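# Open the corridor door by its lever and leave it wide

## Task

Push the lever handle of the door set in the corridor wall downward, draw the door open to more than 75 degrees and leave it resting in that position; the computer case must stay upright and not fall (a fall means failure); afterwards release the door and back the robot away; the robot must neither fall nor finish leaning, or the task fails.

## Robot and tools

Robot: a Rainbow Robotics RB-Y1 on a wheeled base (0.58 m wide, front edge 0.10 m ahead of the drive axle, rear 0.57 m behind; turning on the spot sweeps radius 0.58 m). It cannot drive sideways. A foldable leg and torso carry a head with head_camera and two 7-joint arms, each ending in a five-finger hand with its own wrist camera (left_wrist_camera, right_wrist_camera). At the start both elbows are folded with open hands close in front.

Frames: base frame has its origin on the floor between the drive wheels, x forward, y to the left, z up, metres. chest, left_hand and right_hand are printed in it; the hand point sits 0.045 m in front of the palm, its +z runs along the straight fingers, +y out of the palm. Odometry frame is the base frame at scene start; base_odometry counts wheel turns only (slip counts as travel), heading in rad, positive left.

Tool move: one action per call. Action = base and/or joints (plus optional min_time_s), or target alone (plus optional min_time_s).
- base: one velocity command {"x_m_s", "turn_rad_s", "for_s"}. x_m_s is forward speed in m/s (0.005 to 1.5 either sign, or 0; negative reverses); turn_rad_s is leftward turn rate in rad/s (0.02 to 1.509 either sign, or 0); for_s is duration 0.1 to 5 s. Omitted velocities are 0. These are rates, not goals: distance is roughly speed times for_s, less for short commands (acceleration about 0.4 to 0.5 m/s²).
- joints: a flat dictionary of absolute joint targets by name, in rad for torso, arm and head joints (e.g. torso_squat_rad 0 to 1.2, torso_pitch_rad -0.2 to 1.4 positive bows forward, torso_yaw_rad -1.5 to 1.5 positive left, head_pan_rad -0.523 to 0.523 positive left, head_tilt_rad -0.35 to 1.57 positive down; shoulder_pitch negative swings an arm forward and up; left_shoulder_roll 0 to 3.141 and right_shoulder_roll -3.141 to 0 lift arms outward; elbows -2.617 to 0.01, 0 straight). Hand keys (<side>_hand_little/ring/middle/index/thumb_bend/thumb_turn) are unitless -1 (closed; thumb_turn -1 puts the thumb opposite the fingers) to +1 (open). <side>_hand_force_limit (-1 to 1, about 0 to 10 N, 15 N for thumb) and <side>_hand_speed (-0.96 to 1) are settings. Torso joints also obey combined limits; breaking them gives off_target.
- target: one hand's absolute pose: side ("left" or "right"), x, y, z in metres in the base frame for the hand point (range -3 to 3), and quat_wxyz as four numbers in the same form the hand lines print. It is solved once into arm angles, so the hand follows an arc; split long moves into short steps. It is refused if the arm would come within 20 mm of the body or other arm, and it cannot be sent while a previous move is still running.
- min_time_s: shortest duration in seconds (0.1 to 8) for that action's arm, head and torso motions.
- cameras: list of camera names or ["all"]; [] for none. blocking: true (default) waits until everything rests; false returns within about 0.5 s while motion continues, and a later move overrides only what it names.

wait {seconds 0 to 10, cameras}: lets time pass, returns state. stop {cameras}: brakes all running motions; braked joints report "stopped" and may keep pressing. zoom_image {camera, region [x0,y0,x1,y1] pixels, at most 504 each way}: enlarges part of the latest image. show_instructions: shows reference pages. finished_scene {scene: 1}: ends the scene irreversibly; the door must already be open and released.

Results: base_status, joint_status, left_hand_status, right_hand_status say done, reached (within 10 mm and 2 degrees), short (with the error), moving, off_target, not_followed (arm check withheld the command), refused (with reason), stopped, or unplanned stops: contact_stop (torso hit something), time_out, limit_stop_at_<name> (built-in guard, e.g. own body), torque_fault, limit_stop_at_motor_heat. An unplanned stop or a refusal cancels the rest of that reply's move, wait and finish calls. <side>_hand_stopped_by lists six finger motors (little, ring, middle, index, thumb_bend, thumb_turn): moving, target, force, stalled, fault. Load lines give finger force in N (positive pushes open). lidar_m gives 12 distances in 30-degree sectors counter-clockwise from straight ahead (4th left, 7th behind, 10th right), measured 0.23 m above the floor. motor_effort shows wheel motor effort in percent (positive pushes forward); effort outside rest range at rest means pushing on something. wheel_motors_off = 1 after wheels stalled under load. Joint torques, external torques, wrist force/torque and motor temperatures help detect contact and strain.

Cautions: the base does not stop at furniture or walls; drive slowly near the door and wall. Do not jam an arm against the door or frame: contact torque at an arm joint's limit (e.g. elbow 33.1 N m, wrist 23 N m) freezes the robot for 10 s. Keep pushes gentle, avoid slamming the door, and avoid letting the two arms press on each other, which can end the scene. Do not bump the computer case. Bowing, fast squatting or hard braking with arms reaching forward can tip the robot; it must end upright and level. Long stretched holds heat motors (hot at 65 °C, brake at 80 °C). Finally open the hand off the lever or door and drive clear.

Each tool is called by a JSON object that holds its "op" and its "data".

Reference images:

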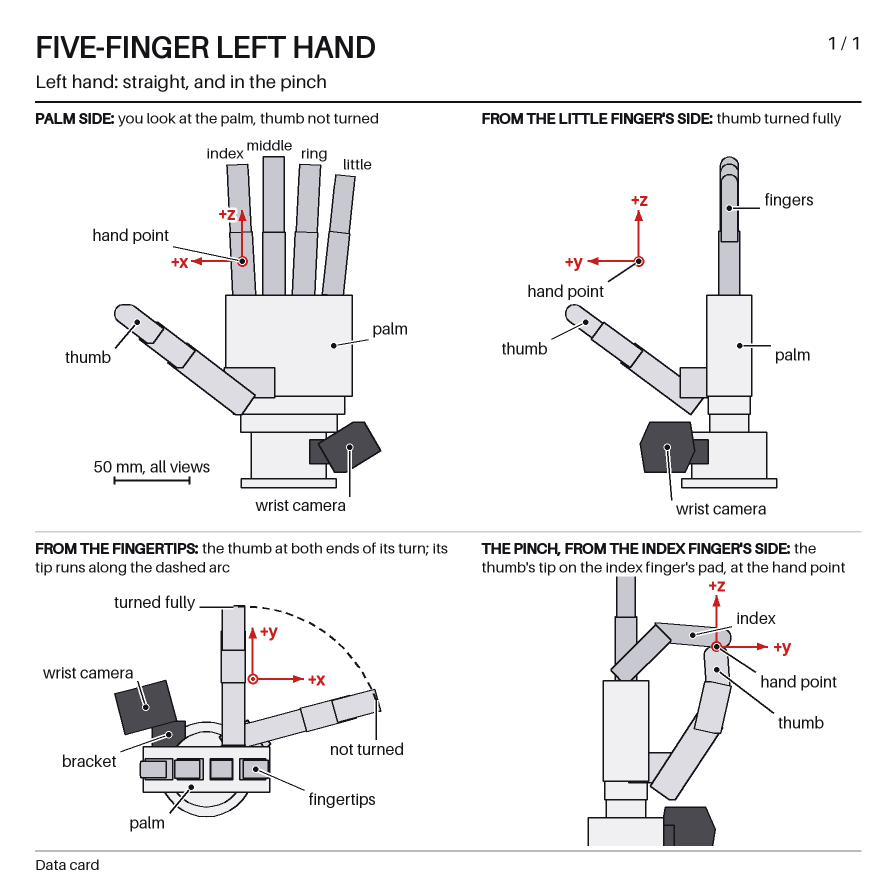

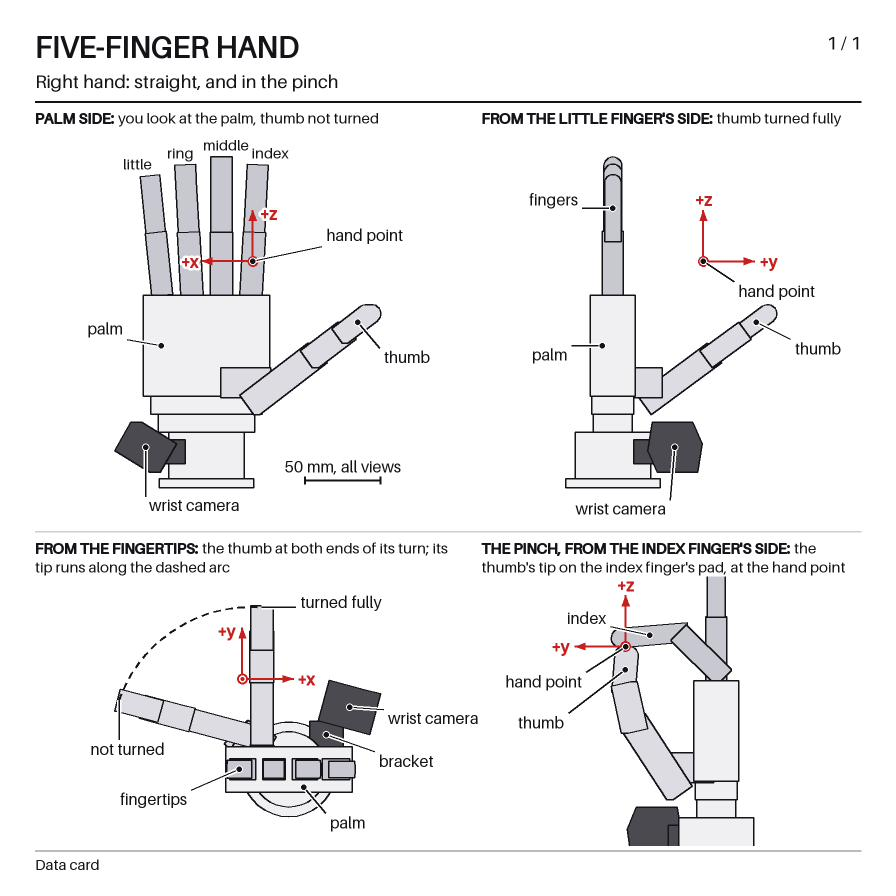

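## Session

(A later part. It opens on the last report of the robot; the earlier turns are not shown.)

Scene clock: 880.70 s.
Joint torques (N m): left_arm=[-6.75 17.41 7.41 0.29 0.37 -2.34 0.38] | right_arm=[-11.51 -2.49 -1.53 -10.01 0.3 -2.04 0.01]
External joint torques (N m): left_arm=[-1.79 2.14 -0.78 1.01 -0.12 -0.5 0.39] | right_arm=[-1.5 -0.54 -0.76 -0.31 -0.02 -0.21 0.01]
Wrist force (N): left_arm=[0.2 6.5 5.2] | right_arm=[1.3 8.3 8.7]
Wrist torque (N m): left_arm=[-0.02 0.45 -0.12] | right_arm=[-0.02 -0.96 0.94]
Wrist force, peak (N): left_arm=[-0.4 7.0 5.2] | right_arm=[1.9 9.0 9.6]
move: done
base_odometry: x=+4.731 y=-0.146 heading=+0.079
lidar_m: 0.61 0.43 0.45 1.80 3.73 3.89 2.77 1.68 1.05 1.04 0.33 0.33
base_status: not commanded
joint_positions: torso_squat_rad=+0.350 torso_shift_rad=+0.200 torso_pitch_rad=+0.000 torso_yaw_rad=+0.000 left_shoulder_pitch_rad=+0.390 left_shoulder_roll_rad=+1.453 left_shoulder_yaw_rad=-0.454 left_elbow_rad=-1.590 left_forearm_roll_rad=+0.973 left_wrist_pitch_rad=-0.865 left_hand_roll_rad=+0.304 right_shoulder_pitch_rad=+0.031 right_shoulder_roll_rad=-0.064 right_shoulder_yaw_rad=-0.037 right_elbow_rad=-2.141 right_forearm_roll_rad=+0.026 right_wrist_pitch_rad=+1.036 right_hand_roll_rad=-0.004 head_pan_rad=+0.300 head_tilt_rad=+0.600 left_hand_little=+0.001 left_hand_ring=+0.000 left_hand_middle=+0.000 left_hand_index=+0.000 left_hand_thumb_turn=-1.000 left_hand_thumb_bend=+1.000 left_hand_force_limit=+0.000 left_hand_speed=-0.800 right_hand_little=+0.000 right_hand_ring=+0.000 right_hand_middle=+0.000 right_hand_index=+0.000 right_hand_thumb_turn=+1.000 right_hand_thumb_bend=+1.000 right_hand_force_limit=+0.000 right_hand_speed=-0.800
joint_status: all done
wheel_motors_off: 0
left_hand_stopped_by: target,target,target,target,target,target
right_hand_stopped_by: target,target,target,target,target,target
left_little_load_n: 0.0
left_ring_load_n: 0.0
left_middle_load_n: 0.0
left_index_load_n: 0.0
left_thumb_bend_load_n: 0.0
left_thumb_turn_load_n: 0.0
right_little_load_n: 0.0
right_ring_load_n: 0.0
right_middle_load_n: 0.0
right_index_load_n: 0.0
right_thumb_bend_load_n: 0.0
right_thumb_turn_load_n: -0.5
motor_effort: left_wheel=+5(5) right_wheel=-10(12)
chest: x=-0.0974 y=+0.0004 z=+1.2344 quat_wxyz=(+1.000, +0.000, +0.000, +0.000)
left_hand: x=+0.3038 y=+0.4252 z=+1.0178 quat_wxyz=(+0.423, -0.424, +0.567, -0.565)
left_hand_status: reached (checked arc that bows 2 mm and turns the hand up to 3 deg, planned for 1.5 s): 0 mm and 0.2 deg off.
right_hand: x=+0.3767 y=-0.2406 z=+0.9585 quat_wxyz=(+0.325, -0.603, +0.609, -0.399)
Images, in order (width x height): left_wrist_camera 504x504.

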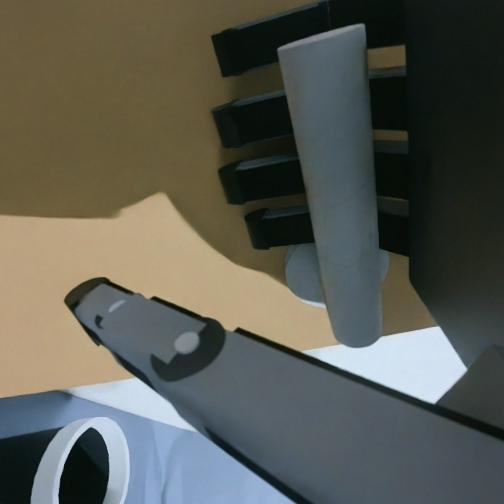

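{"op": "move", "data": {"base": {"x_m_s": -0.1, "for_s": 0.5}, "cameras": []}}

{"op": "move", "data": {"target": {"side": "left", "x": 0.306, "y": 0.436, "z": 1.018, "quat_wxyz": [0.4039, -0.4039, 0.5804, -0.5804]}, "min_time_s": 1.5, "cameras": []}}

{"op": "move", "data": {"base": {"x_m_s": -0.1, "for_s": 0.5}, "cameras": []}}

{"op": "move", "data": {"target": {"side": "left", "x": 0.308, "y": 0.457, "z": 1.018, "quat_wxyz": [0.3843, -0.3843, 0.5936, -0.5936]}, "min_time_s": 1.5, "cameras": ["left_wrist_camera", "head_camera"]}}

Scene clock: 893.73 s.
Joint torques (N m): left_arm=[-4.63 16.03 9.25 -0.58 0.38 -2.08 0.28] | right_arm=[-11.37 -2.8 -1.47 -10.31 0.42 -1.91 -0.06]
External joint torques (N m): left_arm=[0.33 0.76 1.05 0.14 -0.11 -0.24 0.29] | right_arm=[-1.36 -0.86 -0.7 -0.61 0.1 -0.08 -0.06]
Wrist force (N): left_arm=[0.0 6.5 5.3] | right_arm=[1.8 8.7 8.9]
Wrist torque (N m): left_arm=[-0.05 0.51 -0.12] | right_arm=[0.08 -1.04 1.01]
Wrist force, peak (N): left_arm=[-4.9 0.2 16.8] | right_arm=[1.5 9.0 9.9]
move: done
base_odometry: x=+4.681 y=-0.150 heading=+0.079
lidar_m: 0.67 0.45 0.46 1.93 3.70 4.90 2.72 1.65 1.25 1.03 0.39 0.38
base_status: done (sent for 0.5 of 0.5 s)
joint_positions: torso_squat_rad=+0.350 torso_shift_rad=+0.200 torso_pitch_rad=+0.000 torso_yaw_rad=+0.000 left_shoulder_pitch_rad=+0.390 left_shoulder_roll_rad=+1.454 left_shoulder_yaw_rad=-0.454 left_elbow_rad=-1.590 left_forearm_roll_rad=+0.973 left_wrist_pitch_rad=-0.865 left_hand_roll_rad=+0.304 right_shoulder_pitch_rad=+0.031 right_shoulder_roll_rad=-0.064 right_shoulder_yaw_rad=-0.037 right_elbow_rad=-2.141 right_forearm_roll_rad=+0.026 right_wrist_pitch_rad=+1.036 right_hand_roll_rad=-0.004 head_pan_rad=+0.300 head_tilt_rad=+0.600 left_hand_little=+0.001 left_hand_ring=+0.000 left_hand_middle=+0.000 left_hand_index=+0.000 left_hand_thumb_turn=-1.000 left_hand_thumb_bend=+1.000 left_hand_force_limit=+0.000 left_hand_speed=-0.800 right_hand_little=+0.000 right_hand_ring=+0.000 right_hand_middle=+0.000 right_hand_index=+0.000 right_hand_thumb_turn=+1.000 right_hand_thumb_bend=+1.000 right_hand_force_limit=+0.000 right_hand_speed=-0.800
joint_status: not commanded
wheel_motors_off: 0
left_hand_stopped_by: target,target,target,target,target,target
right_hand_stopped_by: target,target,target,target,target,target
left_little_load_n: 0.0
left_ring_load_n: 0.0
left_middle_load_n: 0.0
left_index_load_n: 0.0
left_thumb_bend_load_n: 0.0
left_thumb_turn_load_n: 0.0
right_little_load_n: 0.0
right_ring_load_n: 0.0
right_middle_load_n: 0.0
right_index_load_n: 0.0
right_thumb_bend_load_n: 0.0
right_thumb_turn_load_n: -0.5
motor_effort: left_wheel=-7(28) right_wheel=+3(44)
chest: x=-0.0974 y=+0.0004 z=+1.2344 quat_wxyz=(+1.000, +0.000, +0.000, +0.000)
left_hand: x=+0.3038 y=+0.4252 z=+1.0178 quat_wxyz=(+0.423, -0.424, +0.567, -0.565)
right_hand: x=+0.3767 y=-0.2406 z=+0.9585 quat_wxyz=(+0.325, -0.603, +0.609, -0.399)

Scene clock: 895.57 s.
Joint torques (N m): left_arm=[-7.45 16.77 7.57 0.93 0.52 -2.35 0.35] | right_arm=[-11.53 -2.57 -1.52 -10.31 0.35 -1.79 -0.14]
External joint torques (N m): left_arm=[-1.93 0.05 -0.57 0.99 -0.24 -0.63 0.36] | right_arm=[-1.52 -0.63 -0.75 -0.62 0.03 0.04 -0.14]
Wrist force (N): left_arm=[-0.2 6.3 5.1] | right_arm=[1.7 8.2 9.1]
Wrist torque (N m): left_arm=[-0.07 0.51 -0.16] | right_arm=[-0.05 -1.05 0.93]
Wrist force, peak (N): left_arm=[-0.3 6.9 5.7] | right_arm=[1.3 9.1 9.4]
move: done
base_odometry: x=+4.681 y=-0.150 heading=+0.079
lidar_m: 0.66 0.45 0.45 1.93 3.70 4.89 2.72 1.65 1.25 1.03 0.39 0.37
base_status: not commanded
joint_positions: torso_squat_rad=+0.350 torso_shift_rad=+0.200 torso_pitch_rad=+0.000 torso_yaw_rad=+0.000 left_shoulder_pitch_rad=+0.283 left_shoulder_roll_rad=+1.451 left_shoulder_yaw_rad=-0.532 left_elbow_rad=-1.441 left_forearm_roll_rad=+0.840 left_wrist_pitch_rad=-0.939 left_hand_roll_rad=+0.471 right_shoulder_pitch_rad=+0.031 right_shoulder_roll_rad=-0.064 right_shoulder_yaw_rad=-0.037 right_elbow_rad=-2.141 right_forearm_roll_rad=+0.026 right_wrist_pitch_rad=+1.036 right_hand_roll_rad=-0.004 head_pan_rad=+0.300 head_tilt_rad=+0.600 left_hand_little=+0.001 left_hand_ring=+0.000 left_hand_middle=+0.000 left_hand_index=+0.000 left_hand_thumb_turn=-1.000 left_hand_thumb_bend=+1.000 left_hand_force_limit=+0.000 left_hand_speed=-0.800 right_hand_little=+0.000 right_hand_ring=+0.000 right_hand_middle=+0.000 right_hand_index=+0.000 right_hand_thumb_turn=+1.000 right_hand_thumb_bend=+1.000 right_hand_force_limit=+0.000 right_hand_speed=-0.800
joint_status: all done
wheel_motors_off: 0
left_hand_stopped_by: target,target,target,target,target,target
right_hand_stopped_by: target,target,target,target,target,target
left_little_load_n: 0.0
left_ring_load_n: 0.0
left_middle_load_n: 0.0
left_index_load_n: 0.0
left_thumb_bend_load_n: 0.0
left_thumb_turn_load_n: 0.0
right_little_load_n: 0.0
right_ring_load_n: 0.0
right_middle_load_n: 0.0
right_index_load_n: 0.5
right_thumb_bend_load_n: 0.0
right_thumb_turn_load_n: 0.0
motor_effort: left_wheel=-7(7) right_wheel=+4(4)
chest: x=-0.0974 y=+0.0004 z=+1.2344 quat_wxyz=(+1.000, +0.000, +0.000, +0.000)
left_hand: x=+0.3057 y=+0.4356 z=+1.0178 quat_wxyz=(+0.404, -0.405, +0.581, -0.579)
left_hand_status: reached (checked arc that bows 3 mm and turns the hand up to 4 deg, planned for 1.5 s): 1 mm and 0.3 deg off.
right_hand: x=+0.3767 y=-0.2406 z=+0.9585 quat_wxyz=(+0.325, -0.603, +0.609, -0.399)

Scene clock: 897.03 s.
Joint torques (N m): left_arm=[-5.77 17.24 9.34 0.08 0.52 -1.69 0.28] | right_arm=[-11.24 -2.55 -1.23 -10.01 0.19 -1.76 -0.07]
External joint torques (N m): left_arm=[-0.24 0.52 1.2 0.14 -0.24 0.03 0.29] | right_arm=[-1.23 -0.61 -0.47 -0.31 -0.14 0.07 -0.07]
Wrist force (N): left_arm=[-0.5 6.5 4.7] | right_arm=[1.4 8.5 8.7]
Wrist torque (N m): left_arm=[-0.01 0.55 -0.15] | right_arm=[0.07 -0.96 0.95]
Wrist force, peak (N): left_arm=[-5.0 2.2 12.6] | right_arm=[1.4 8.4 10.1]
move: done
base_odometry: x=+4.631 y=-0.153 heading=+0.078
lidar_m: 0.71 0.45 0.46 2.06 3.67 4.88 2.67 1.73 1.23 1.02 0.45 0.41
base_status: done (sent for 0.5 of 0.5 s)
joint_positions: torso_squat_rad=+0.350 torso_shift_rad=+0.200 torso_pitch_rad=+0.000 torso_yaw_rad=+0.000 left_shoulder_pitch_rad=+0.282 left_shoulder_roll_rad=+1.451 left_shoulder_yaw_rad=-0.533 left_elbow_rad=-1.441 left_forearm_roll_rad=+0.840 left_wrist_pitch_rad=-0.939 left_hand_roll_rad=+0.471 right_shoulder_pitch_rad=+0.031 right_shoulder_roll_rad=-0.064 right_shoulder_yaw_rad=-0.037 right_elbow_rad=-2.141 right_forearm_roll_rad=+0.026 right_wrist_pitch_rad=+1.036 right_hand_roll_rad=-0.004 head_pan_rad=+0.300 head_tilt_rad=+0.600 left_hand_little=+0.001 left_hand_ring=+0.000 left_hand_middle=+0.000 left_hand_index=+0.000 left_hand_thumb_turn=-1.000 left_hand_thumb_bend=+1.000 left_hand_force_limit=+0.000 left_hand_speed=-0.800 right_hand_little=+0.000 right_hand_ring=+0.000 right_hand_middle=+0.000 right_hand_index=+0.000 right_hand_thumb_turn=+1.000 right_hand_thumb_bend=+1.000 right_hand_force_limit=+0.000 right_hand_speed=-0.800
joint_status: not commanded
wheel_motors_off: 0
left_hand_stopped_by: target,target,target,target,target,target
right_hand_stopped_by: target,target,target,target,target,target
left_little_load_n: 0.0
left_ring_load_n: 0.0
left_middle_load_n: 0.0
left_index_load_n: 0.0
left_thumb_bend_load_n: 0.0
left_thumb_turn_load_n: 0.0
right_little_load_n: 0.0
right_ring_load_n: 0.0
right_middle_load_n: 0.0
right_index_load_n: 0.0
right_thumb_bend_load_n: 0.0
right_thumb_turn_load_n: 0.0
motor_effort: left_wheel=-8(38) right_wheel=+10(28)
chest: x=-0.0974 y=+0.0004 z=+1.2344 quat_wxyz=(+1.000, +0.000, +0.000, +0.000)
left_hand: x=+0.3058 y=+0.4356 z=+1.0177 quat_wxyz=(+0.404, -0.405, +0.581, -0.579)
right_hand: x=+0.3767 y=-0.2406 z=+0.9585 quat_wxyz=(+0.325, -0.603, +0.609, -0.399)

Scene clock: 898.87 s.
Joint torques (N m): left_arm=[-7.74 18.67 7.24 1.87 0.94 -2.05 0.4] | right_arm=[-11.45 -2.87 -1.4 -10.3 0.38 -1.83 -0.01]
External joint torques (N m): left_arm=[-1.48 0.12 -0.6 1.14 -0.17 -0.55 0.41] | right_arm=[-1.44 -0.93 -0.64 -0.6 0.05 0 -0.01]
Wrist force (N): left_arm=[-0.8 7.0 4.9] | right_arm=[1.3 8.5 9.1]
Wrist torque (N m): left_arm=[0.07 0.61 -0.18] | right_arm=[0.01 -0.95 0.92]
Wrist force, peak (N): left_arm=[-6.4 8.1 5.1] | right_arm=[1.2 8.6 9.7]
move: done
base_odometry: x=+4.631 y=-0.153 heading=+0.078
lidar_m: 0.71 0.47 0.45 2.06 3.66 4.88 2.67 1.72 1.23 1.02 0.45 0.41
base_status: not commanded
joint_positions: torso_squat_rad=+0.350 torso_shift_rad=+0.200 torso_pitch_rad=+0.000 torso_yaw_rad=+0.000 left_shoulder_pitch_rad=+0.129 left_shoulder_roll_rad=+1.409 left_shoulder_yaw_rad=-0.624 left_elbow_rad=-1.194 left_forearm_roll_rad=+0.674 left_wrist_pitch_rad=-1.069 left_hand_roll_rad=+0.680 right_shoulder_pitch_rad=+0.031 right_shoulder_roll_rad=-0.064 right_shoulder_yaw_rad=-0.037 right_elbow_rad=-2.141 right_forearm_roll_rad=+0.026 right_wrist_pitch_rad=+1.036 right_hand_roll_rad=-0.004 head_pan_rad=+0.300 head_tilt_rad=+0.600 left_hand_little=+0.001 left_hand_ring=+0.000 left_hand_middle=+0.000 left_hand_index=+0.000 left_hand_thumb_turn=-1.000 left_hand_thumb_bend=+1.000 left_hand_force_limit=+0.000 left_hand_speed=-0.800 right_hand_little=+0.000 right_hand_ring=+0.000 right_hand_middle=+0.000 right_hand_index=+0.000 right_hand_thumb_turn=+1.000 right_hand_thumb_bend=+1.000 right_hand_force_limit=+0.000 right_hand_speed=-0.800
joint_status: all done
wheel_motors_off: 0
left_hand_stopped_by: target,target,target,target,target,target
right_hand_stopped_by: target,target,target,target,target,target
left_little_load_n: -0.5
left_ring_load_n: 0.0
left_middle_load_n: 0.0
left_index_load_n: 0.0
left_thumb_bend_load_n: 0.5
left_thumb_turn_load_n: 0.0
right_little_load_n: 0.0
right_ring_load_n: 0.0
right_middle_load_n: 0.0
right_index_load_n: 0.0
right_thumb_bend_load_n: 0.0
right_thumb_turn_load_n: 0.0
motor_effort: left_wheel=-7(8) right_wheel=+10(11)
chest: x=-0.0974 y=+0.0004 z=+1.2344 quat_wxyz=(+1.000, +0.000, +0.000, +0.000)
left_hand: x=+0.3079 y=+0.4569 z=+1.0180 quat_wxyz=(+0.384, -0.385, +0.594, -0.593)
left_hand_status: reached (checked arc that bows 6 mm and turns the hand up to 4 deg, planned for 1.5 s): 0 mm and 0.1 deg off.
right_hand: x=+0.3767 y=-0.2406 z=+0.9585 quat_wxyz=(+0.325, -0.603, +0.609, -0.399)
pictures: head_camera, left_wrist_camera
Images, in order (width x height): head_camera 896x504, left_wrist_camera 504x504.

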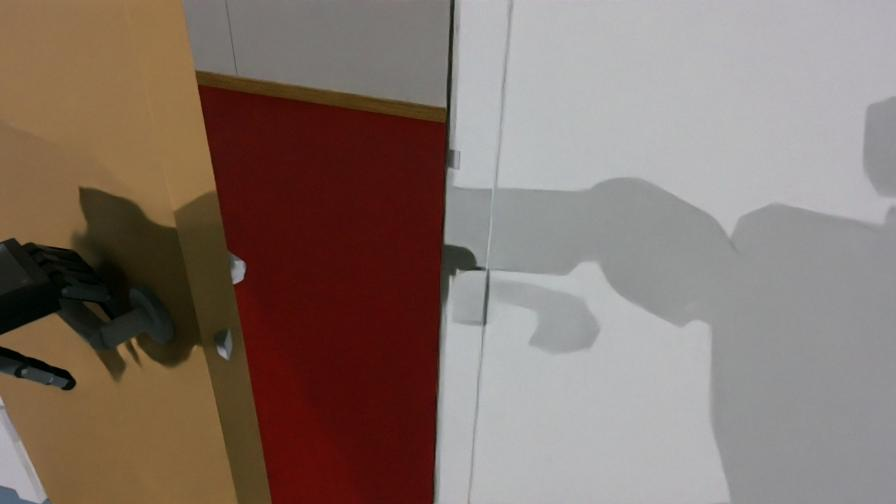

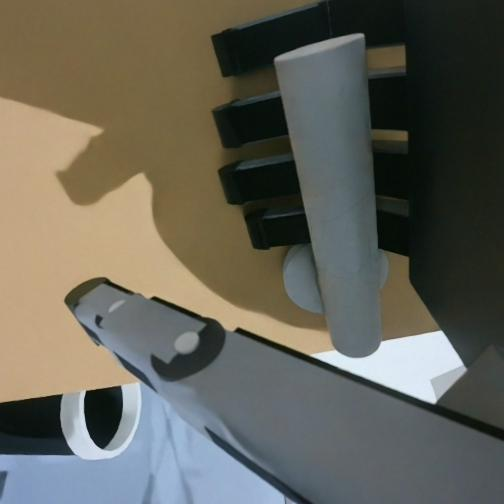

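{"op": "move", "data": {"base": {"x_m_s": -0.1, "for_s": 0.5}, "cameras": ["head_camera"]}}

{"op": "move", "data": {"target": {"side": "left", "x": 0.3135, "y": 0.48, "z": 1.018, "quat_wxyz": [0.3635, -0.3635, 0.6065, -0.6065]}, "min_time_s": 1.5, "cameras": ["head_camera"]}}

Scene clock: 923.57 s.
Joint torques (N m): left_arm=[-6.48 18.97 8.63 0.86 0.75 -1.61 0.39] | right_arm=[-11.15 -2.4 -1.59 -9.79 0.29 -1.87 0.03]
External joint torques (N m): left_arm=[-0.21 0.42 0.79 0.13 -0.36 -0.11 0.4] | right_arm=[-1.14 -0.46 -0.82 -0.1 -0.03 -0.04 0.03]
Wrist force (N): left_arm=[-0.2 6.5 5.1] | right_arm=[0.8 8.6 9.3]
Wrist torque (N m): left_arm=[-0.03 0.50 -0.13] | right_arm=[0.06 -0.89 0.92]
Wrist force, peak (N): left_arm=[-7.1 4.2 21.1] | right_arm=[1.3 9.0 9.6]
move: done
base_odometry: x=+4.581 y=-0.157 heading=+0.078
lidar_m: 0.76 0.48 0.47 2.20 3.65 4.36 2.62 1.69 1.21 1.01 1.24 0.46
base_status: done (sent for 0.5 of 0.5 s)
joint_positions: torso_squat_rad=+0.350 torso_shift_rad=+0.200 torso_pitch_rad=+0.000 torso_yaw_rad=+0.000 left_shoulder_pitch_rad=+0.129 left_shoulder_roll_rad=+1.409 left_shoulder_yaw_rad=-0.625 left_elbow_rad=-1.194 left_forearm_roll_rad=+0.674 left_wrist_pitch_rad=-1.069 left_hand_roll_rad=+0.680 right_shoulder_pitch_rad=+0.031 right_shoulder_roll_rad=-0.064 right_shoulder_yaw_rad=-0.037 right_elbow_rad=-2.141 right_forearm_roll_rad=+0.026 right_wrist_pitch_rad=+1.036 right_hand_roll_rad=-0.004 head_pan_rad=+0.300 head_tilt_rad=+0.600 left_hand_little=+0.001 left_hand_ring=+0.000 left_hand_middle=+0.000 left_hand_index=+0.000 left_hand_thumb_turn=-1.000 left_hand_thumb_bend=+1.000 left_hand_force_limit=+0.000 left_hand_speed=-0.800 right_hand_little=+0.000 right_hand_ring=+0.000 right_hand_middle=+0.000 right_hand_index=+0.000 right_hand_thumb_turn=+1.000 right_hand_thumb_bend=+1.000 right_hand_force_limit=+0.000 right_hand_speed=-0.800
joint_status: not commanded
wheel_motors_off: 0
left_hand_stopped_by: target,target,target,target,target,target
right_hand_stopped_by: target,target,target,target,target,target
left_little_load_n: 0.0
left_ring_load_n: 0.0
left_middle_load_n: 0.0
left_index_load_n: 0.0
left_thumb_bend_load_n: 0.0
left_thumb_turn_load_n: 0.0
right_little_load_n: 0.0
right_ring_load_n: 0.0
right_middle_load_n: 0.0
right_index_load_n: 0.0
right_thumb_bend_load_n: 0.0
right_thumb_turn_load_n: 0.0
motor_effort: left_wheel=-8(36) right_wheel=+10(30)
chest: x=-0.0974 y=+0.0004 z=+1.2344 quat_wxyz=(+1.000, +0.000, +0.000, +0.000)
left_hand: x=+0.3080 y=+0.4569 z=+1.0180 quat_wxyz=(+0.384, -0.385, +0.594, -0.593)
right_hand: x=+0.3767 y=-0.2406 z=+0.9585 quat_wxyz=(+0.325, -0.603, +0.609, -0.399)
Images, in order (width x height): head_camera 896x504.

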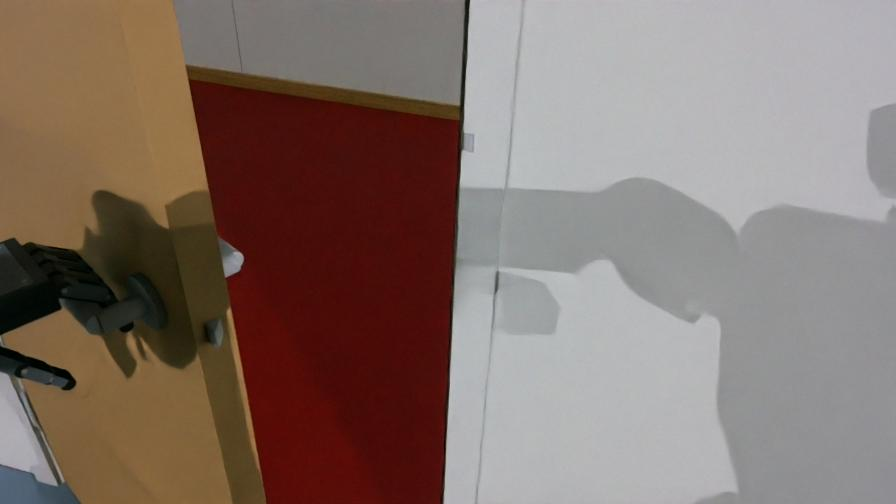

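Scene clock: 925.40 s.
Joint torques (N m): left_arm=[-7.6 20.14 6.27 1.93 1.28 -1.58 0.48] | right_arm=[-12.12 -3.05 -1.05 -10.15 0.23 -1.86 0.04]
External joint torques (N m): left_arm=[0.24 0.21 -0.59 0.56 -0.17 -0.45 0.49] | right_arm=[-2.11 -1.11 -0.28 -0.45 -0.09 -0.03 0.04]
Wrist force (N): left_arm=[-1.2 5.7 8.4] | right_arm=[1.8 8.7 9.3]
Wrist torque (N m): left_arm=[-0.07 0.56 -0.22] | right_arm=[0.03 -1.08 0.96]
Wrist force, peak (N): left_arm=[-12.0 10.1 3.3] | right_arm=[1.9 8.8 9.7]
move: done
base_odometry: x=+4.581 y=-0.157 heading=+0.078
lidar_m: 0.76 0.48 0.46 2.22 3.65 4.37 2.62 1.68 1.21 1.01 1.24 0.46
base_status: not commanded
joint_positions: torso_squat_rad=+0.350 torso_shift_rad=+0.200 torso_pitch_rad=+0.000 torso_yaw_rad=+0.000 left_shoulder_pitch_rad=-0.078 left_shoulder_roll_rad=+1.314 left_shoulder_yaw_rad=-0.717 left_elbow_rad=-0.844 left_forearm_roll_rad=+0.497 left_wrist_pitch_rad=-1.249 left_hand_roll_rad=+0.886 right_shoulder_pitch_rad=+0.031 right_shoulder_roll_rad=-0.064 right_shoulder_yaw_rad=-0.037 right_elbow_rad=-2.141 right_forearm_roll_rad=+0.026 right_wrist_pitch_rad=+1.036 right_hand_roll_rad=-0.004 head_pan_rad=+0.300 head_tilt_rad=+0.600 left_hand_little=+0.001 left_hand_ring=+0.000 left_hand_middle=+0.000 left_hand_index=+0.000 left_hand_thumb_turn=-1.000 left_hand_thumb_bend=+1.000 left_hand_force_limit=+0.000 left_hand_speed=-0.800 right_hand_little=+0.000 right_hand_ring=+0.000 right_hand_middle=+0.000 right_hand_index=+0.000 right_hand_thumb_turn=+1.000 right_hand_thumb_bend=+1.000 right_hand_force_limit=+0.000 right_hand_speed=-0.800
joint_status: all done
wheel_motors_off: 0
left_hand_stopped_by: target,target,target,target,target,target
right_hand_stopped_by: target,target,target,target,target,target
left_little_load_n: 0.0
left_ring_load_n: 0.0
left_middle_load_n: -0.5
left_index_load_n: 1.5
left_thumb_bend_load_n: 0.0
left_thumb_turn_load_n: 0.0
right_little_load_n: 0.0
right_ring_load_n: 0.0
right_middle_load_n: 0.0
right_index_load_n: 0.0
right_thumb_bend_load_n: 0.0
right_thumb_turn_load_n: 0.0
motor_effort: left_wheel=-7(8) right_wheel=+10(12)
chest: x=-0.0973 y=+0.0004 z=+1.2344 quat_wxyz=(+1.000, +0.000, +0.000, +0.000)
left_hand: x=+0.3134 y=+0.4796 z=+1.0179 quat_wxyz=(+0.364, -0.365, +0.607, -0.605)
left_hand_status: reached (checked arc that bows 11 mm and turns the hand up to 4 deg, planned for 1.5 s): 0 mm and 0.3 deg off.
right_hand: x=+0.3767 y=-0.2406 z=+0.9585 quat_wxyz=(+0.325, -0.603, +0.609, -0.399)
Images, in order (width x height): head_camera 896x504.

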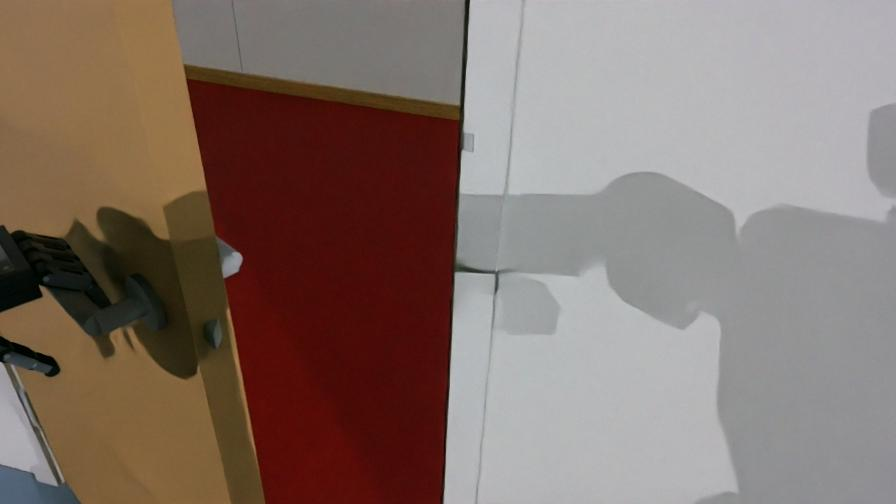

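{"op": "move", "data": {"target": {"side": "left", "x": 0.3134, "y": 0.478, "z": 1.06, "quat_wxyz": [0.3635, -0.3635, 0.6065, -0.6065]}, "min_time_s": 1.5, "cameras": ["head_camera"]}}

{"op": "move", "data": {"target": {"side": "left", "x": 0.311, "y": 0.478, "z": 1.11, "quat_wxyz": [0.3635, -0.3635, 0.6065, -0.6065]}, "min_time_s": 1.5, "cameras": ["head_camera"]}}

Scene clock: 970.10 s.
Joint torques (N m): left_arm=[-6.04 21.49 10.35 1.43 1.63 -1.3 0.45] | right_arm=[-11.6 -2.56 -1.34 -9.97 0.27 -1.83 0.14]
External joint torques (N m): left_arm=[1.13 1.38 2.69 -0.26 0.2 -0.08 0.46] | right_arm=[-1.59 -0.62 -0.58 -0.27 -0.05 0.01 0.15]
Wrist force (N): left_arm=[-0.7 6.5 5.0] | right_arm=[1.6 9.2 8.7]
Wrist torque (N m): left_arm=[-0.05 0.59 -0.18] | right_arm=[0.15 -0.95 1.00]
Wrist force, peak (N): left_arm=[-0.5 7.4 5.0] | right_arm=[1.6 9.0 9.6]
move: done
base_odometry: x=+4.581 y=-0.157 heading=+0.078
lidar_m: 0.77 0.50 0.47 2.21 3.64 4.36 2.62 1.68 1.21 1.00 1.24 0.45
base_status: not commanded
joint_positions: torso_squat_rad=+0.350 torso_shift_rad=+0.200 torso_pitch_rad=+0.000 torso_yaw_rad=+0.000 left_shoulder_pitch_rad=+0.000 left_shoulder_roll_rad=+1.454 left_shoulder_yaw_rad=-0.671 left_elbow_rad=-1.020 left_forearm_roll_rad=+0.571 left_wrist_pitch_rad=-1.194 left_hand_roll_rad=+0.890 right_shoulder_pitch_rad=+0.031 right_shoulder_roll_rad=-0.064 right_shoulder_yaw_rad=-0.037 right_elbow_rad=-2.141 right_forearm_roll_rad=+0.026 right_wrist_pitch_rad=+1.036 right_hand_roll_rad=-0.004 head_pan_rad=+0.300 head_tilt_rad=+0.600 left_hand_little=+0.001 left_hand_ring=+0.000 left_hand_middle=+0.000 left_hand_index=+0.000 left_hand_thumb_turn=-1.000 left_hand_thumb_bend=+1.000 left_hand_force_limit=+0.000 left_hand_speed=-0.800 right_hand_little=+0.000 right_hand_ring=+0.000 right_hand_middle=+0.000 right_hand_index=+0.000 right_hand_thumb_turn=+1.000 right_hand_thumb_bend=+1.000 right_hand_force_limit=+0.000 right_hand_speed=-0.800
joint_status: all done
wheel_motors_off: 0
left_hand_stopped_by: target,target,target,target,target,target
right_hand_stopped_by: target,target,target,target,target,target
left_little_load_n: 0.0
left_ring_load_n: 0.0
left_middle_load_n: 0.0
left_index_load_n: 0.0
left_thumb_bend_load_n: 0.0
left_thumb_turn_load_n: 0.0
right_little_load_n: 0.0
right_ring_load_n: 0.0
right_middle_load_n: 0.0
right_index_load_n: 0.0
right_thumb_bend_load_n: 0.0
right_thumb_turn_load_n: -0.5
motor_effort: left_wheel=-7(7) right_wheel=+10(11)
chest: x=-0.0973 y=+0.0004 z=+1.2344 quat_wxyz=(+1.000, +0.000, +0.000, +0.000)
left_hand: x=+0.3134 y=+0.4774 z=+1.0593 quat_wxyz=(+0.360, -0.362, +0.607, -0.608)
left_hand_status: reached (checked arc that bows 7 mm and turns the hand up to 1 deg, planned for 1.5 s): 1 mm and 0.4 deg off.
right_hand: x=+0.3767 y=-0.2406 z=+0.9585 quat_wxyz=(+0.325, -0.603, +0.609, -0.399)
Images, in order (width x height): head_camera 896x504.

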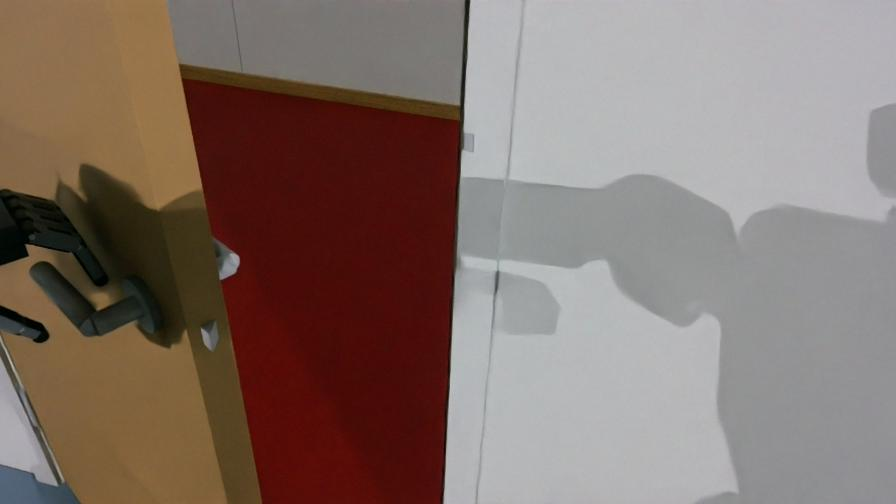

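Scene clock: 971.93 s.
Joint torques (N m): left_arm=[-6.04 21.33 11.44 2.02 1.64 -1.4 -0.24] | right_arm=[-11.24 -3.52 -1.23 -10.2 0.18 -1.96 0.02]
External joint torques (N m): left_arm=[0.87 1.49 3.42 -0.42 0.22 -0.17 -0.23] | right_arm=[-1.23 -1.58 -0.47 -0.5 -0.14 -0.13 0.02]
Wrist force (N): left_arm=[-0.3 6.5 5.2] | right_arm=[2.0 8.5 9.0]
Wrist torque (N m): left_arm=[-0.03 0.55 -0.28] | right_arm=[0.04 -1.08 0.97]
Wrist force, peak (N): left_arm=[-0.3 6.7 5.5] | right_arm=[2.1 8.9 9.4]
move: done
base_odometry: x=+4.581 y=-0.157 heading=+0.078
lidar_m: 0.76 0.50 0.47 2.20 3.64 4.36 2.62 1.69 1.20 1.01 1.23 0.45
base_status: not commanded
joint_positions: torso_squat_rad=+0.350 torso_shift_rad=+0.200 torso_pitch_rad=+0.000 torso_yaw_rad=+0.000 left_shoulder_pitch_rad=+0.104 left_shoulder_roll_rad=+1.625 left_shoulder_yaw_rad=-0.616 left_elbow_rad=-1.178 left_forearm_roll_rad=+0.690 left_wrist_pitch_rad=-1.167 left_hand_roll_rad=+0.889 right_shoulder_pitch_rad=+0.031 right_shoulder_roll_rad=-0.064 right_shoulder_yaw_rad=-0.037 right_elbow_rad=-2.141 right_forearm_roll_rad=+0.026 right_wrist_pitch_rad=+1.036 right_hand_roll_rad=-0.004 head_pan_rad=+0.300 head_tilt_rad=+0.600 left_hand_little=+0.001 left_hand_ring=+0.000 left_hand_middle=+0.000 left_hand_index=+0.000 left_hand_thumb_turn=-1.000 left_hand_thumb_bend=+1.000 left_hand_force_limit=+0.000 left_hand_speed=-0.800 right_hand_little=+0.000 right_hand_ring=+0.000 right_hand_middle=+0.000 right_hand_index=+0.000 right_hand_thumb_turn=+1.000 right_hand_thumb_bend=+1.000 right_hand_force_limit=+0.000 right_hand_speed=-0.800
joint_status: all done
wheel_motors_off: 0
left_hand_stopped_by: target,target,target,target,target,target
right_hand_stopped_by: target,target,target,target,target,target
left_little_load_n: 0.0
left_ring_load_n: -0.5
left_middle_load_n: 0.0
left_index_load_n: 0.0
left_thumb_bend_load_n: 0.0
left_thumb_turn_load_n: 0.0
right_little_load_n: 0.0
right_ring_load_n: 0.0
right_middle_load_n: 0.5
right_index_load_n: 0.0
right_thumb_bend_load_n: 0.0
right_thumb_turn_load_n: 0.0
motor_effort: left_wheel=-7(7) right_wheel=+9(11)
chest: x=-0.0973 y=+0.0004 z=+1.2344 quat_wxyz=(+1.000, +0.000, +0.000, +0.000)
left_hand: x=+0.3114 y=+0.4774 z=+1.1091 quat_wxyz=(+0.359, -0.362, +0.608, -0.609)
left_hand_status: reached (checked arc that bows 3 mm and turns the hand up to 1 deg, planned for 1.5 s): 1 mm and 0.6 deg off.
right_hand: x=+0.3767 y=-0.2406 z=+0.9585 quat_wxyz=(+0.325, -0.603, +0.609, -0.399)
Images, in order (width x height): head_camera 896x504.

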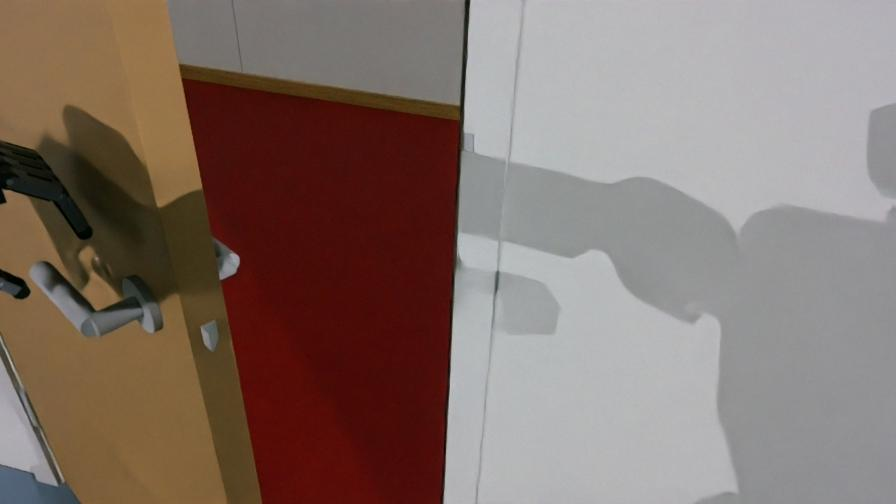

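{"op": "move", "data": {"target": {"side": "left", "x": 0.2, "y": 0.46, "z": 1.18, "quat_wxyz": [0.3635, -0.3635, 0.6065, -0.6065]}, "min_time_s": 1.5}}

{"op": "move", "data": {"target": {"side": "left", "x": 0.17, "y": 0.28, "z": 1.22, "quat_wxyz": [0.106, 0.699, -0.106, 0.699]}, "min_time_s": 2.5, "cameras": ["head_camera"]}}

Scene clock: 1015.73 s.
Joint torques (N m): left_arm=[-5.04 19.13 2.7 3.63 1.21 -1.65 -0.04] | right_arm=[-11.15 -2.67 -1.7 -9.93 0.4 -1.92 0.27]
External joint torques (N m): left_arm=[-1.44 0.55 -0.86 -0.53 0.16 -0.02 -0.03] | right_arm=[-1.14 -0.73 -0.94 -0.23 0.08 -0.09 0.27]
Wrist force (N): left_arm=[-0.2 6.4 4.9] | right_arm=[1.7 8.4 8.7]
Wrist torque (N m): left_arm=[-0.03 0.52 -0.30] | right_arm=[0.02 -1.01 0.96]
Wrist force, peak (N): left_arm=[-0.5 7.4 5.1] | right_arm=[1.3 9.0 9.6]
move: done
base_odometry: x=+4.581 y=-0.157 heading=+0.078
lidar_m: 0.77 0.47 0.46 2.20 3.64 4.36 2.62 1.68 1.22 1.01 1.24 0.45
base_status: not commanded
joint_positions: torso_squat_rad=+0.350 torso_shift_rad=+0.200 torso_pitch_rad=+0.000 torso_yaw_rad=+0.000 left_shoulder_pitch_rad=-0.072 left_shoulder_roll_rad=+2.153 left_shoulder_yaw_rad=-1.385 left_elbow_rad=-1.636 left_forearm_roll_rad=+1.147 left_wrist_pitch_rad=-1.570 left_hand_roll_rad=+0.573 right_shoulder_pitch_rad=+0.031 right_shoulder_roll_rad=-0.064 right_shoulder_yaw_rad=-0.037 right_elbow_rad=-2.141 right_forearm_roll_rad=+0.026 right_wrist_pitch_rad=+1.036 right_hand_roll_rad=-0.004 head_pan_rad=+0.300 head_tilt_rad=+0.600 left_hand_little=+0.001 left_hand_ring=+0.000 left_hand_middle=+0.000 left_hand_index=+0.000 left_hand_thumb_turn=-1.000 left_hand_thumb_bend=+1.000 left_hand_force_limit=+0.000 left_hand_speed=-0.800 right_hand_little=+0.000 right_hand_ring=+0.000 right_hand_middle=+0.000 right_hand_index=+0.000 right_hand_thumb_turn=+1.000 right_hand_thumb_bend=+1.000 right_hand_force_limit=+0.000 right_hand_speed=-0.800
joint_status: all done
wheel_motors_off: 0
left_hand_stopped_by: target,target,target,target,target,target
right_hand_stopped_by: target,target,target,target,target,target
left_little_load_n: 0.0
left_ring_load_n: 0.0
left_middle_load_n: 0.0
left_index_load_n: 0.0
left_thumb_bend_load_n: 0.0
left_thumb_turn_load_n: 0.0
right_little_load_n: 0.0
right_ring_load_n: 0.0
right_middle_load_n: 0.0
right_index_load_n: 0.0
right_thumb_bend_load_n: 0.0
right_thumb_turn_load_n: -0.5
motor_effort: left_wheel=-7(7) right_wheel=+10(11)
chest: x=-0.0973 y=+0.0004 z=+1.2344 quat_wxyz=(+1.000, +0.000, +0.000, +0.000)
left_hand: x=+0.2002 y=+0.4598 z=+1.1798 quat_wxyz=(+0.363, -0.364, +0.607, -0.606)
left_hand_status: reached (checked arc that bows 38 mm and turns the hand up to 7 deg, planned for 1.5 s): 0 mm and 0.2 deg off.
right_hand: x=+0.3767 y=-0.2405 z=+0.9585 quat_wxyz=(+0.325, -0.603, +0.609, -0.399)
pictures: none

Scene clock: 1018.57 s.
Joint torques (N m): left_arm=[-1.83 14.14 0.37 -1.9 -0.33 -2.11 0.39] | right_arm=[-11.23 -3.12 -1.69 -10.21 0.2 -1.99 0]
External joint torques (N m): left_arm=[0.64 1.43 -1.82 -0.11 0.18 -0.25 0.34] | right_arm=[-1.22 -1.18 -0.93 -0.51 -0.12 -0.16 0]
Wrist force (N): left_arm=[-6.6 0.7 5.0] | right_arm=[1.0 8.6 8.9]
Wrist torque (N m): left_arm=[-0.45 1.00 -0.27] | right_arm=[0.07 -0.89 0.89]
Wrist force, peak (N): left_arm=[-1.0 6.9 5.7] | right_arm=[1.9 8.7 9.6]
move: done
base_odometry: x=+4.581 y=-0.157 heading=+0.078
lidar_m: 0.76 0.49 0.46 2.20 3.64 4.37 2.61 1.69 1.21 1.01 1.24 0.45
base_status: not commanded
joint_positions: torso_squat_rad=+0.350 torso_shift_rad=+0.200 torso_pitch_rad=+0.000 torso_yaw_rad=+0.000 left_shoulder_pitch_rad=+0.016 left_shoulder_roll_rad=+2.161 left_shoulder_yaw_rad=-1.459 left_elbow_rad=-2.464 left_forearm_roll_rad=+1.358 left_wrist_pitch_rad=-1.427 left_hand_roll_rad=+1.293 right_shoulder_pitch_rad=+0.031 right_shoulder_roll_rad=-0.064 right_shoulder_yaw_rad=-0.037 right_elbow_rad=-2.141 right_forearm_roll_rad=+0.026 right_wrist_pitch_rad=+1.036 right_hand_roll_rad=-0.004 head_pan_rad=+0.300 head_tilt_rad=+0.600 left_hand_little=+0.001 left_hand_ring=+0.000 left_hand_middle=+0.000 left_hand_index=+0.000 left_hand_thumb_turn=-1.000 left_hand_thumb_bend=+1.000 left_hand_force_limit=+0.000 left_hand_speed=-0.800 right_hand_little=+0.000 right_hand_ring=+0.000 right_hand_middle=+0.000 right_hand_index=+0.000 right_hand_thumb_turn=+1.000 right_hand_thumb_bend=+1.000 right_hand_force_limit=+0.000 right_hand_speed=-0.800
joint_status: all done
wheel_motors_off: 0
left_hand_stopped_by: target,target,target,target,target,target
right_hand_stopped_by: target,target,target,target,target,target
left_little_load_n: 0.0
left_ring_load_n: -0.5
left_middle_load_n: 0.0
left_index_load_n: 0.0
left_thumb_bend_load_n: 0.0
left_thumb_turn_load_n: 0.0
right_little_load_n: 0.0
right_ring_load_n: 0.0
right_middle_load_n: 0.0
right_index_load_n: 0.0
right_thumb_bend_load_n: 0.0
right_thumb_turn_load_n: 0.0
motor_effort: left_wheel=-7(7) right_wheel=+11(11)
chest: x=-0.0973 y=+0.0004 z=+1.2344 quat_wxyz=(+1.000, +0.000, +0.000, +0.000)
left_hand: x=+0.1701 y=+0.2799 z=+1.2201 quat_wxyz=(-0.106, -0.699, +0.106, -0.699)
left_hand_status: reached (checked arc that bows 21 mm and turns the hand up to 90 deg, planned for 2.5 s): 0 mm and 0.0 deg off.
right_hand: x=+0.3767 y=-0.2405 z=+0.9585 quat_wxyz=(+0.325, -0.603, +0.609, -0.399)
Images, in order (width x height): head_camera 896x504.

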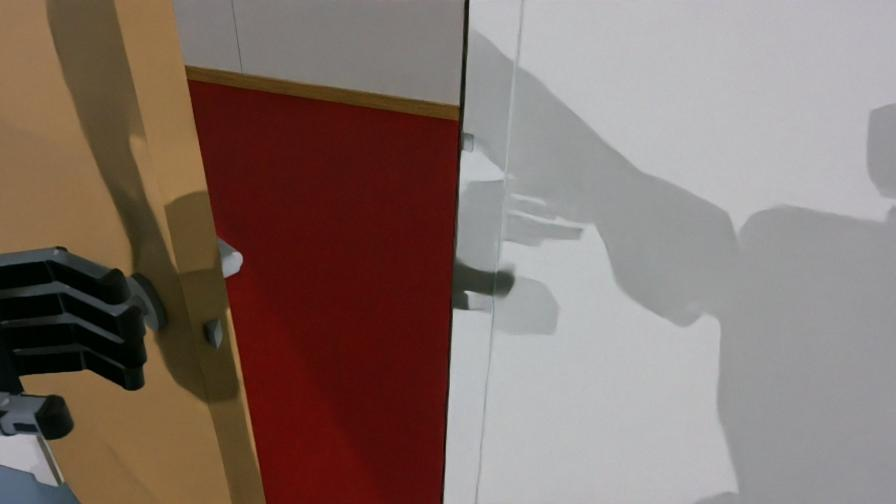

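{"op": "move", "data": {"joints": {"left_hand_little": -0.8, "left_hand_ring": -0.8, "left_hand_middle": -0.8, "left_hand_index": -0.8}}}

{"op": "move", "data": {"target": {"side": "left", "x": 0.3, "y": 0.2, "z": 1.25, "quat_wxyz": [0, 0.7071, 0, 0.7071]}, "min_time_s": 2, "cameras": ["head_camera"]}}

{"op": "move", "data": {"target": {"side": "left", "x": 0.44, "y": 0.21, "z": 1.25, "quat_wxyz": [-0.175, 0.685, 0.175, 0.685]}, "min_time_s": 2, "cameras": ["head_camera"]}}

Scene clock: 1086.73 s.
Joint torques (N m): left_arm=[-1.75 14.19 1.32 -2.03 -0.39 -2.11 0.55] | right_arm=[-11 -2.98 -1.57 -9.99 0.47 -1.84 -0.03]
External joint torques (N m): left_arm=[0.72 1.48 -0.86 -0.23 0.12 -0.27 0.5] | right_arm=[-0.99 -1.04 -0.8 -0.29 0.15 -0.01 -0.03]
Wrist force (N): left_arm=[-6.5 0.8 5.1] | right_arm=[1.2 8.4 8.5]
Wrist torque (N m): left_arm=[-0.45 1.01 -0.27] | right_arm=[0.00 -0.95 0.90]
Wrist force, peak (N): left_arm=[-7.1 0.9 5.2] | right_arm=[1.1 9.4 9.2]
move: done
base_odometry: x=+4.581 y=-0.157 heading=+0.078
lidar_m: 0.76 0.48 0.46 2.21 3.65 4.37 2.62 1.68 1.22 1.01 1.24 0.46
base_status: not commanded
joint_positions: torso_squat_rad=+0.350 torso_shift_rad=+0.200 torso_pitch_rad=+0.000 torso_yaw_rad=+0.000 left_shoulder_pitch_rad=+0.016 left_shoulder_roll_rad=+2.161 left_shoulder_yaw_rad=-1.459 left_elbow_rad=-2.464 left_forearm_roll_rad=+1.358 left_wrist_pitch_rad=-1.427 left_hand_roll_rad=+1.293 right_shoulder_pitch_rad=+0.031 right_shoulder_roll_rad=-0.064 right_shoulder_yaw_rad=-0.037 right_elbow_rad=-2.141 right_forearm_roll_rad=+0.026 right_wrist_pitch_rad=+1.036 right_hand_roll_rad=-0.004 head_pan_rad=+0.300 head_tilt_rad=+0.600 left_hand_little=-0.800 left_hand_ring=-0.800 left_hand_middle=-0.800 left_hand_index=-0.800 left_hand_thumb_turn=-1.000 left_hand_thumb_bend=+1.000 left_hand_force_limit=+0.000 left_hand_speed=-0.800 right_hand_little=+0.000 right_hand_ring=+0.000 right_hand_middle=+0.000 right_hand_index=+0.000 right_hand_thumb_turn=+1.000 right_hand_thumb_bend=+1.000 right_hand_force_limit=+0.000 right_hand_speed=-0.800
joint_status: all done
wheel_motors_off: 0
left_hand_stopped_by: target,target,target,target,target,target
right_hand_stopped_by: target,target,target,target,target,target
left_little_load_n: 0.0
left_ring_load_n: 0.0
left_middle_load_n: 0.0
left_index_load_n: 0.0
left_thumb_bend_load_n: 0.0
left_thumb_turn_load_n: 0.0
right_little_load_n: 0.0
right_ring_load_n: 0.0
right_middle_load_n: 0.0
right_index_load_n: 0.0
right_thumb_bend_load_n: 0.0
right_thumb_turn_load_n: 0.0
motor_effort: left_wheel=-7(7) right_wheel=+10(11)
chest: x=-0.0973 y=+0.0004 z=+1.2344 quat_wxyz=(+1.000, +0.000, +0.000, +0.000)
left_hand: x=+0.1701 y=+0.2799 z=+1.2201 quat_wxyz=(-0.106, -0.699, +0.106, -0.699)
right_hand: x=+0.3767 y=-0.2405 z=+0.9585 quat_wxyz=(+0.325, -0.603, +0.609, -0.399)
pictures: none

Scene clock: 1089.07 s.
Joint torques (N m): left_arm=[-8.73 10.53 9.32 -4.21 -1.42 -1.03 0.06] | right_arm=[-11.39 -2.78 -1.54 -10.38 0.16 -1.83 -0.03]
External joint torques (N m): left_arm=[-1.84 0.37 2.92 0.18 0.2 -0.18 0.02] | right_arm=[-1.38 -0.84 -0.78 -0.68 -0.16 0 -0.03]
Wrist force (N): left_arm=[-6.4 0.4 4.5] | right_arm=[1.7 8.7 9.2]
Wrist torque (N m): left_arm=[-0.46 0.97 -0.39] | right_arm=[0.06 -1.02 0.98]
Wrist force, peak (N): left_arm=[-7.0 0.5 5.1] | right_arm=[1.1 8.8 9.9]
move: short
base_odometry: x=+4.581 y=-0.157 heading=+0.078
lidar_m: 0.76 0.47 0.46 2.21 3.65 4.36 2.62 1.68 1.21 1.01 1.24 0.45
base_status: not commanded
joint_positions: torso_squat_rad=+0.350 torso_shift_rad=+0.200 torso_pitch_rad=+0.000 torso_yaw_rad=+0.000 left_shoulder_pitch_rad=-0.306 left_shoulder_roll_rad=+1.588 left_shoulder_yaw_rad=-1.107 left_elbow_rad=-2.617 left_forearm_roll_rad=+2.130 left_wrist_pitch_rad=-1.296 left_hand_roll_rad=+0.482 right_shoulder_pitch_rad=+0.031 right_shoulder_roll_rad=-0.064 right_shoulder_yaw_rad=-0.037 right_elbow_rad=-2.141 right_forearm_roll_rad=+0.026 right_wrist_pitch_rad=+1.036 right_hand_roll_rad=-0.004 head_pan_rad=+0.300 head_tilt_rad=+0.600 left_hand_little=-0.800 left_hand_ring=-0.800 left_hand_middle=-0.800 left_hand_index=-0.800 left_hand_thumb_turn=-1.000 left_hand_thumb_bend=+1.000 left_hand_force_limit=+0.000 left_hand_speed=-0.800 right_hand_little=+0.000 right_hand_ring=+0.000 right_hand_middle=+0.000 right_hand_index=+0.000 right_hand_thumb_turn=+1.000 right_hand_thumb_bend=+1.000 right_hand_force_limit=+0.000 right_hand_speed=-0.800
joint_status: all done
wheel_motors_off: 0
left_hand_stopped_by: target,target,target,target,target,target
right_hand_stopped_by: target,target,target,target,target,target
left_little_load_n: 0.0
left_ring_load_n: 0.5
left_middle_load_n: 0.0
left_index_load_n: 0.0
left_thumb_bend_load_n: 0.0
left_thumb_turn_load_n: 0.0
right_little_load_n: 0.0
right_ring_load_n: 0.0
right_middle_load_n: 0.0
right_index_load_n: -0.5
right_thumb_bend_load_n: 0.0
right_thumb_turn_load_n: 0.0
motor_effort: left_wheel=-7(7) right_wheel=+10(11)
chest: x=-0.0973 y=+0.0004 z=+1.2344 quat_wxyz=(+1.000, +0.000, +0.000, +0.000)
left_hand: x=+0.3005 y=+0.2003 z=+1.2492 quat_wxyz=(-0.036, -0.657, +0.022, -0.752)
left_hand_status: short (checked arc that bows 22 mm and turns the hand up to 16 deg, as near as the solve gets, planned for 2.0 s): 1 mm and 9.1 deg off. The place is met; only the turn is off.
right_hand: x=+0.3767 y=-0.2405 z=+0.9585 quat_wxyz=(+0.325, -0.603, +0.609, -0.399)
Images, in order (width x height): head_camera 896x504.

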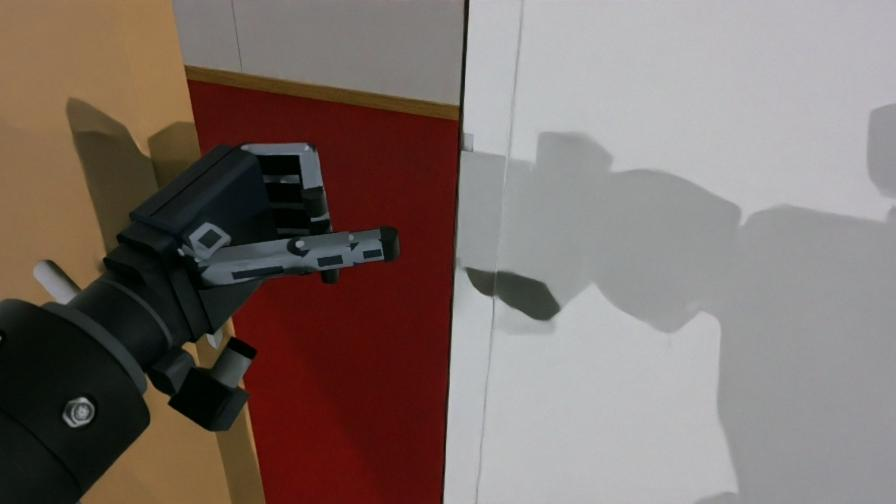

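Scene clock: 1091.40 s.
Joint torques (N m): left_arm=[-14.5 2.88 7.56 -5.18 -1.59 1.06 0.18] | right_arm=[-11.54 -3.16 -1.33 -10.2 0.2 -1.72 0.09]
External joint torques (N m): left_arm=[-1.52 -0.3 2.33 0.91 0 -0.01 0.13] | right_arm=[-1.53 -1.22 -0.56 -0.5 -0.12 0.11 0.09]
Wrist force (N): left_arm=[-6.5 0.8 4.9] | right_arm=[1.2 8.3 9.5]
Wrist torque (N m): left_arm=[-0.41 1.00 -0.40] | right_arm=[-0.05 -0.98 0.94]
Wrist force, peak (N): left_arm=[-6.7 0.7 5.6] | right_arm=[1.5 9.2 9.7]
move: done
base_odometry: x=+4.581 y=-0.157 heading=+0.078
lidar_m: 0.77 0.47 0.47 2.21 3.64 4.35 2.62 1.68 1.22 1.02 1.23 0.45
base_status: not commanded
joint_positions: torso_squat_rad=+0.350 torso_shift_rad=+0.200 torso_pitch_rad=+0.000 torso_yaw_rad=+0.000 left_shoulder_pitch_rad=-0.429 left_shoulder_roll_rad=+0.464 left_shoulder_yaw_rad=-0.558 left_elbow_rad=-2.204 left_forearm_roll_rad=+2.344 left_wrist_pitch_rad=-1.570 left_hand_roll_rad=-0.595 right_shoulder_pitch_rad=+0.031 right_shoulder_roll_rad=-0.064 right_shoulder_yaw_rad=-0.037 right_elbow_rad=-2.141 right_forearm_roll_rad=+0.026 right_wrist_pitch_rad=+1.036 right_hand_roll_rad=-0.004 head_pan_rad=+0.300 head_tilt_rad=+0.600 left_hand_little=-0.800 left_hand_ring=-0.800 left_hand_middle=-0.800 left_hand_index=-0.800 left_hand_thumb_turn=-1.000 left_hand_thumb_bend=+1.000 left_hand_force_limit=+0.000 left_hand_speed=-0.800 right_hand_little=+0.000 right_hand_ring=+0.000 right_hand_middle=+0.000 right_hand_index=+0.000 right_hand_thumb_turn=+1.000 right_hand_thumb_bend=+1.000 right_hand_force_limit=+0.000 right_hand_speed=-0.800
joint_status: all done
wheel_motors_off: 0
left_hand_stopped_by: target,target,target,target,target,target
right_hand_stopped_by: target,target,target,target,target,target
left_little_load_n: -0.5
left_ring_load_n: 0.0
left_middle_load_n: 0.0
left_index_load_n: 0.0
left_thumb_bend_load_n: 0.0
left_thumb_turn_load_n: 0.0
right_little_load_n: 0.0
right_ring_load_n: 0.0
right_middle_load_n: 0.0
right_index_load_n: 0.0
right_thumb_bend_load_n: 0.0
right_thumb_turn_load_n: 0.0
motor_effort: left_wheel=-7(7) right_wheel=+10(11)
chest: x=-0.0973 y=+0.0004 z=+1.2344 quat_wxyz=(+1.000, +0.000, +0.000, +0.000)
left_hand: x=+0.4399 y=+0.2100 z=+1.2496 quat_wxyz=(+0.175, -0.685, -0.175, -0.685)
left_hand_status: reached (checked arc that bows 39 mm and turns the hand up to 34 deg, planned for 2.0 s): 0 mm and 0.0 deg off.
right_hand: x=+0.3767 y=-0.2405 z=+0.9585 quat_wxyz=(+0.325, -0.603, +0.609, -0.399)
Images, in order (width x height): head_camera 896x504.

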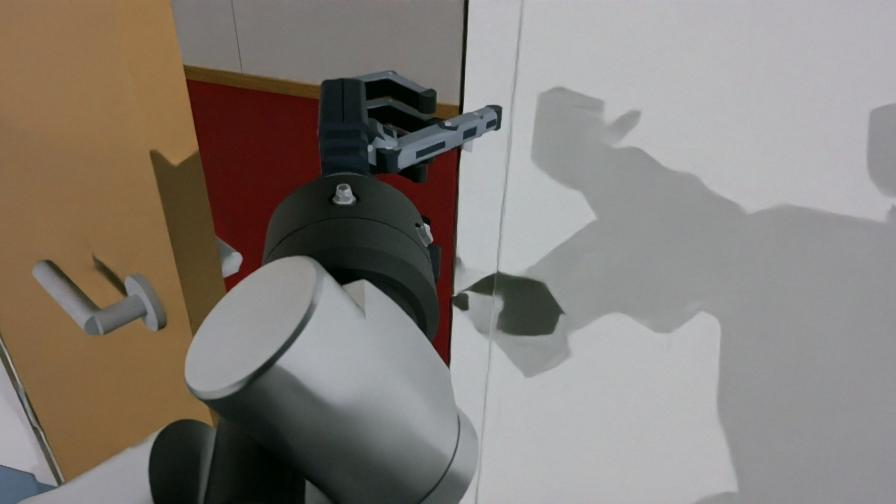

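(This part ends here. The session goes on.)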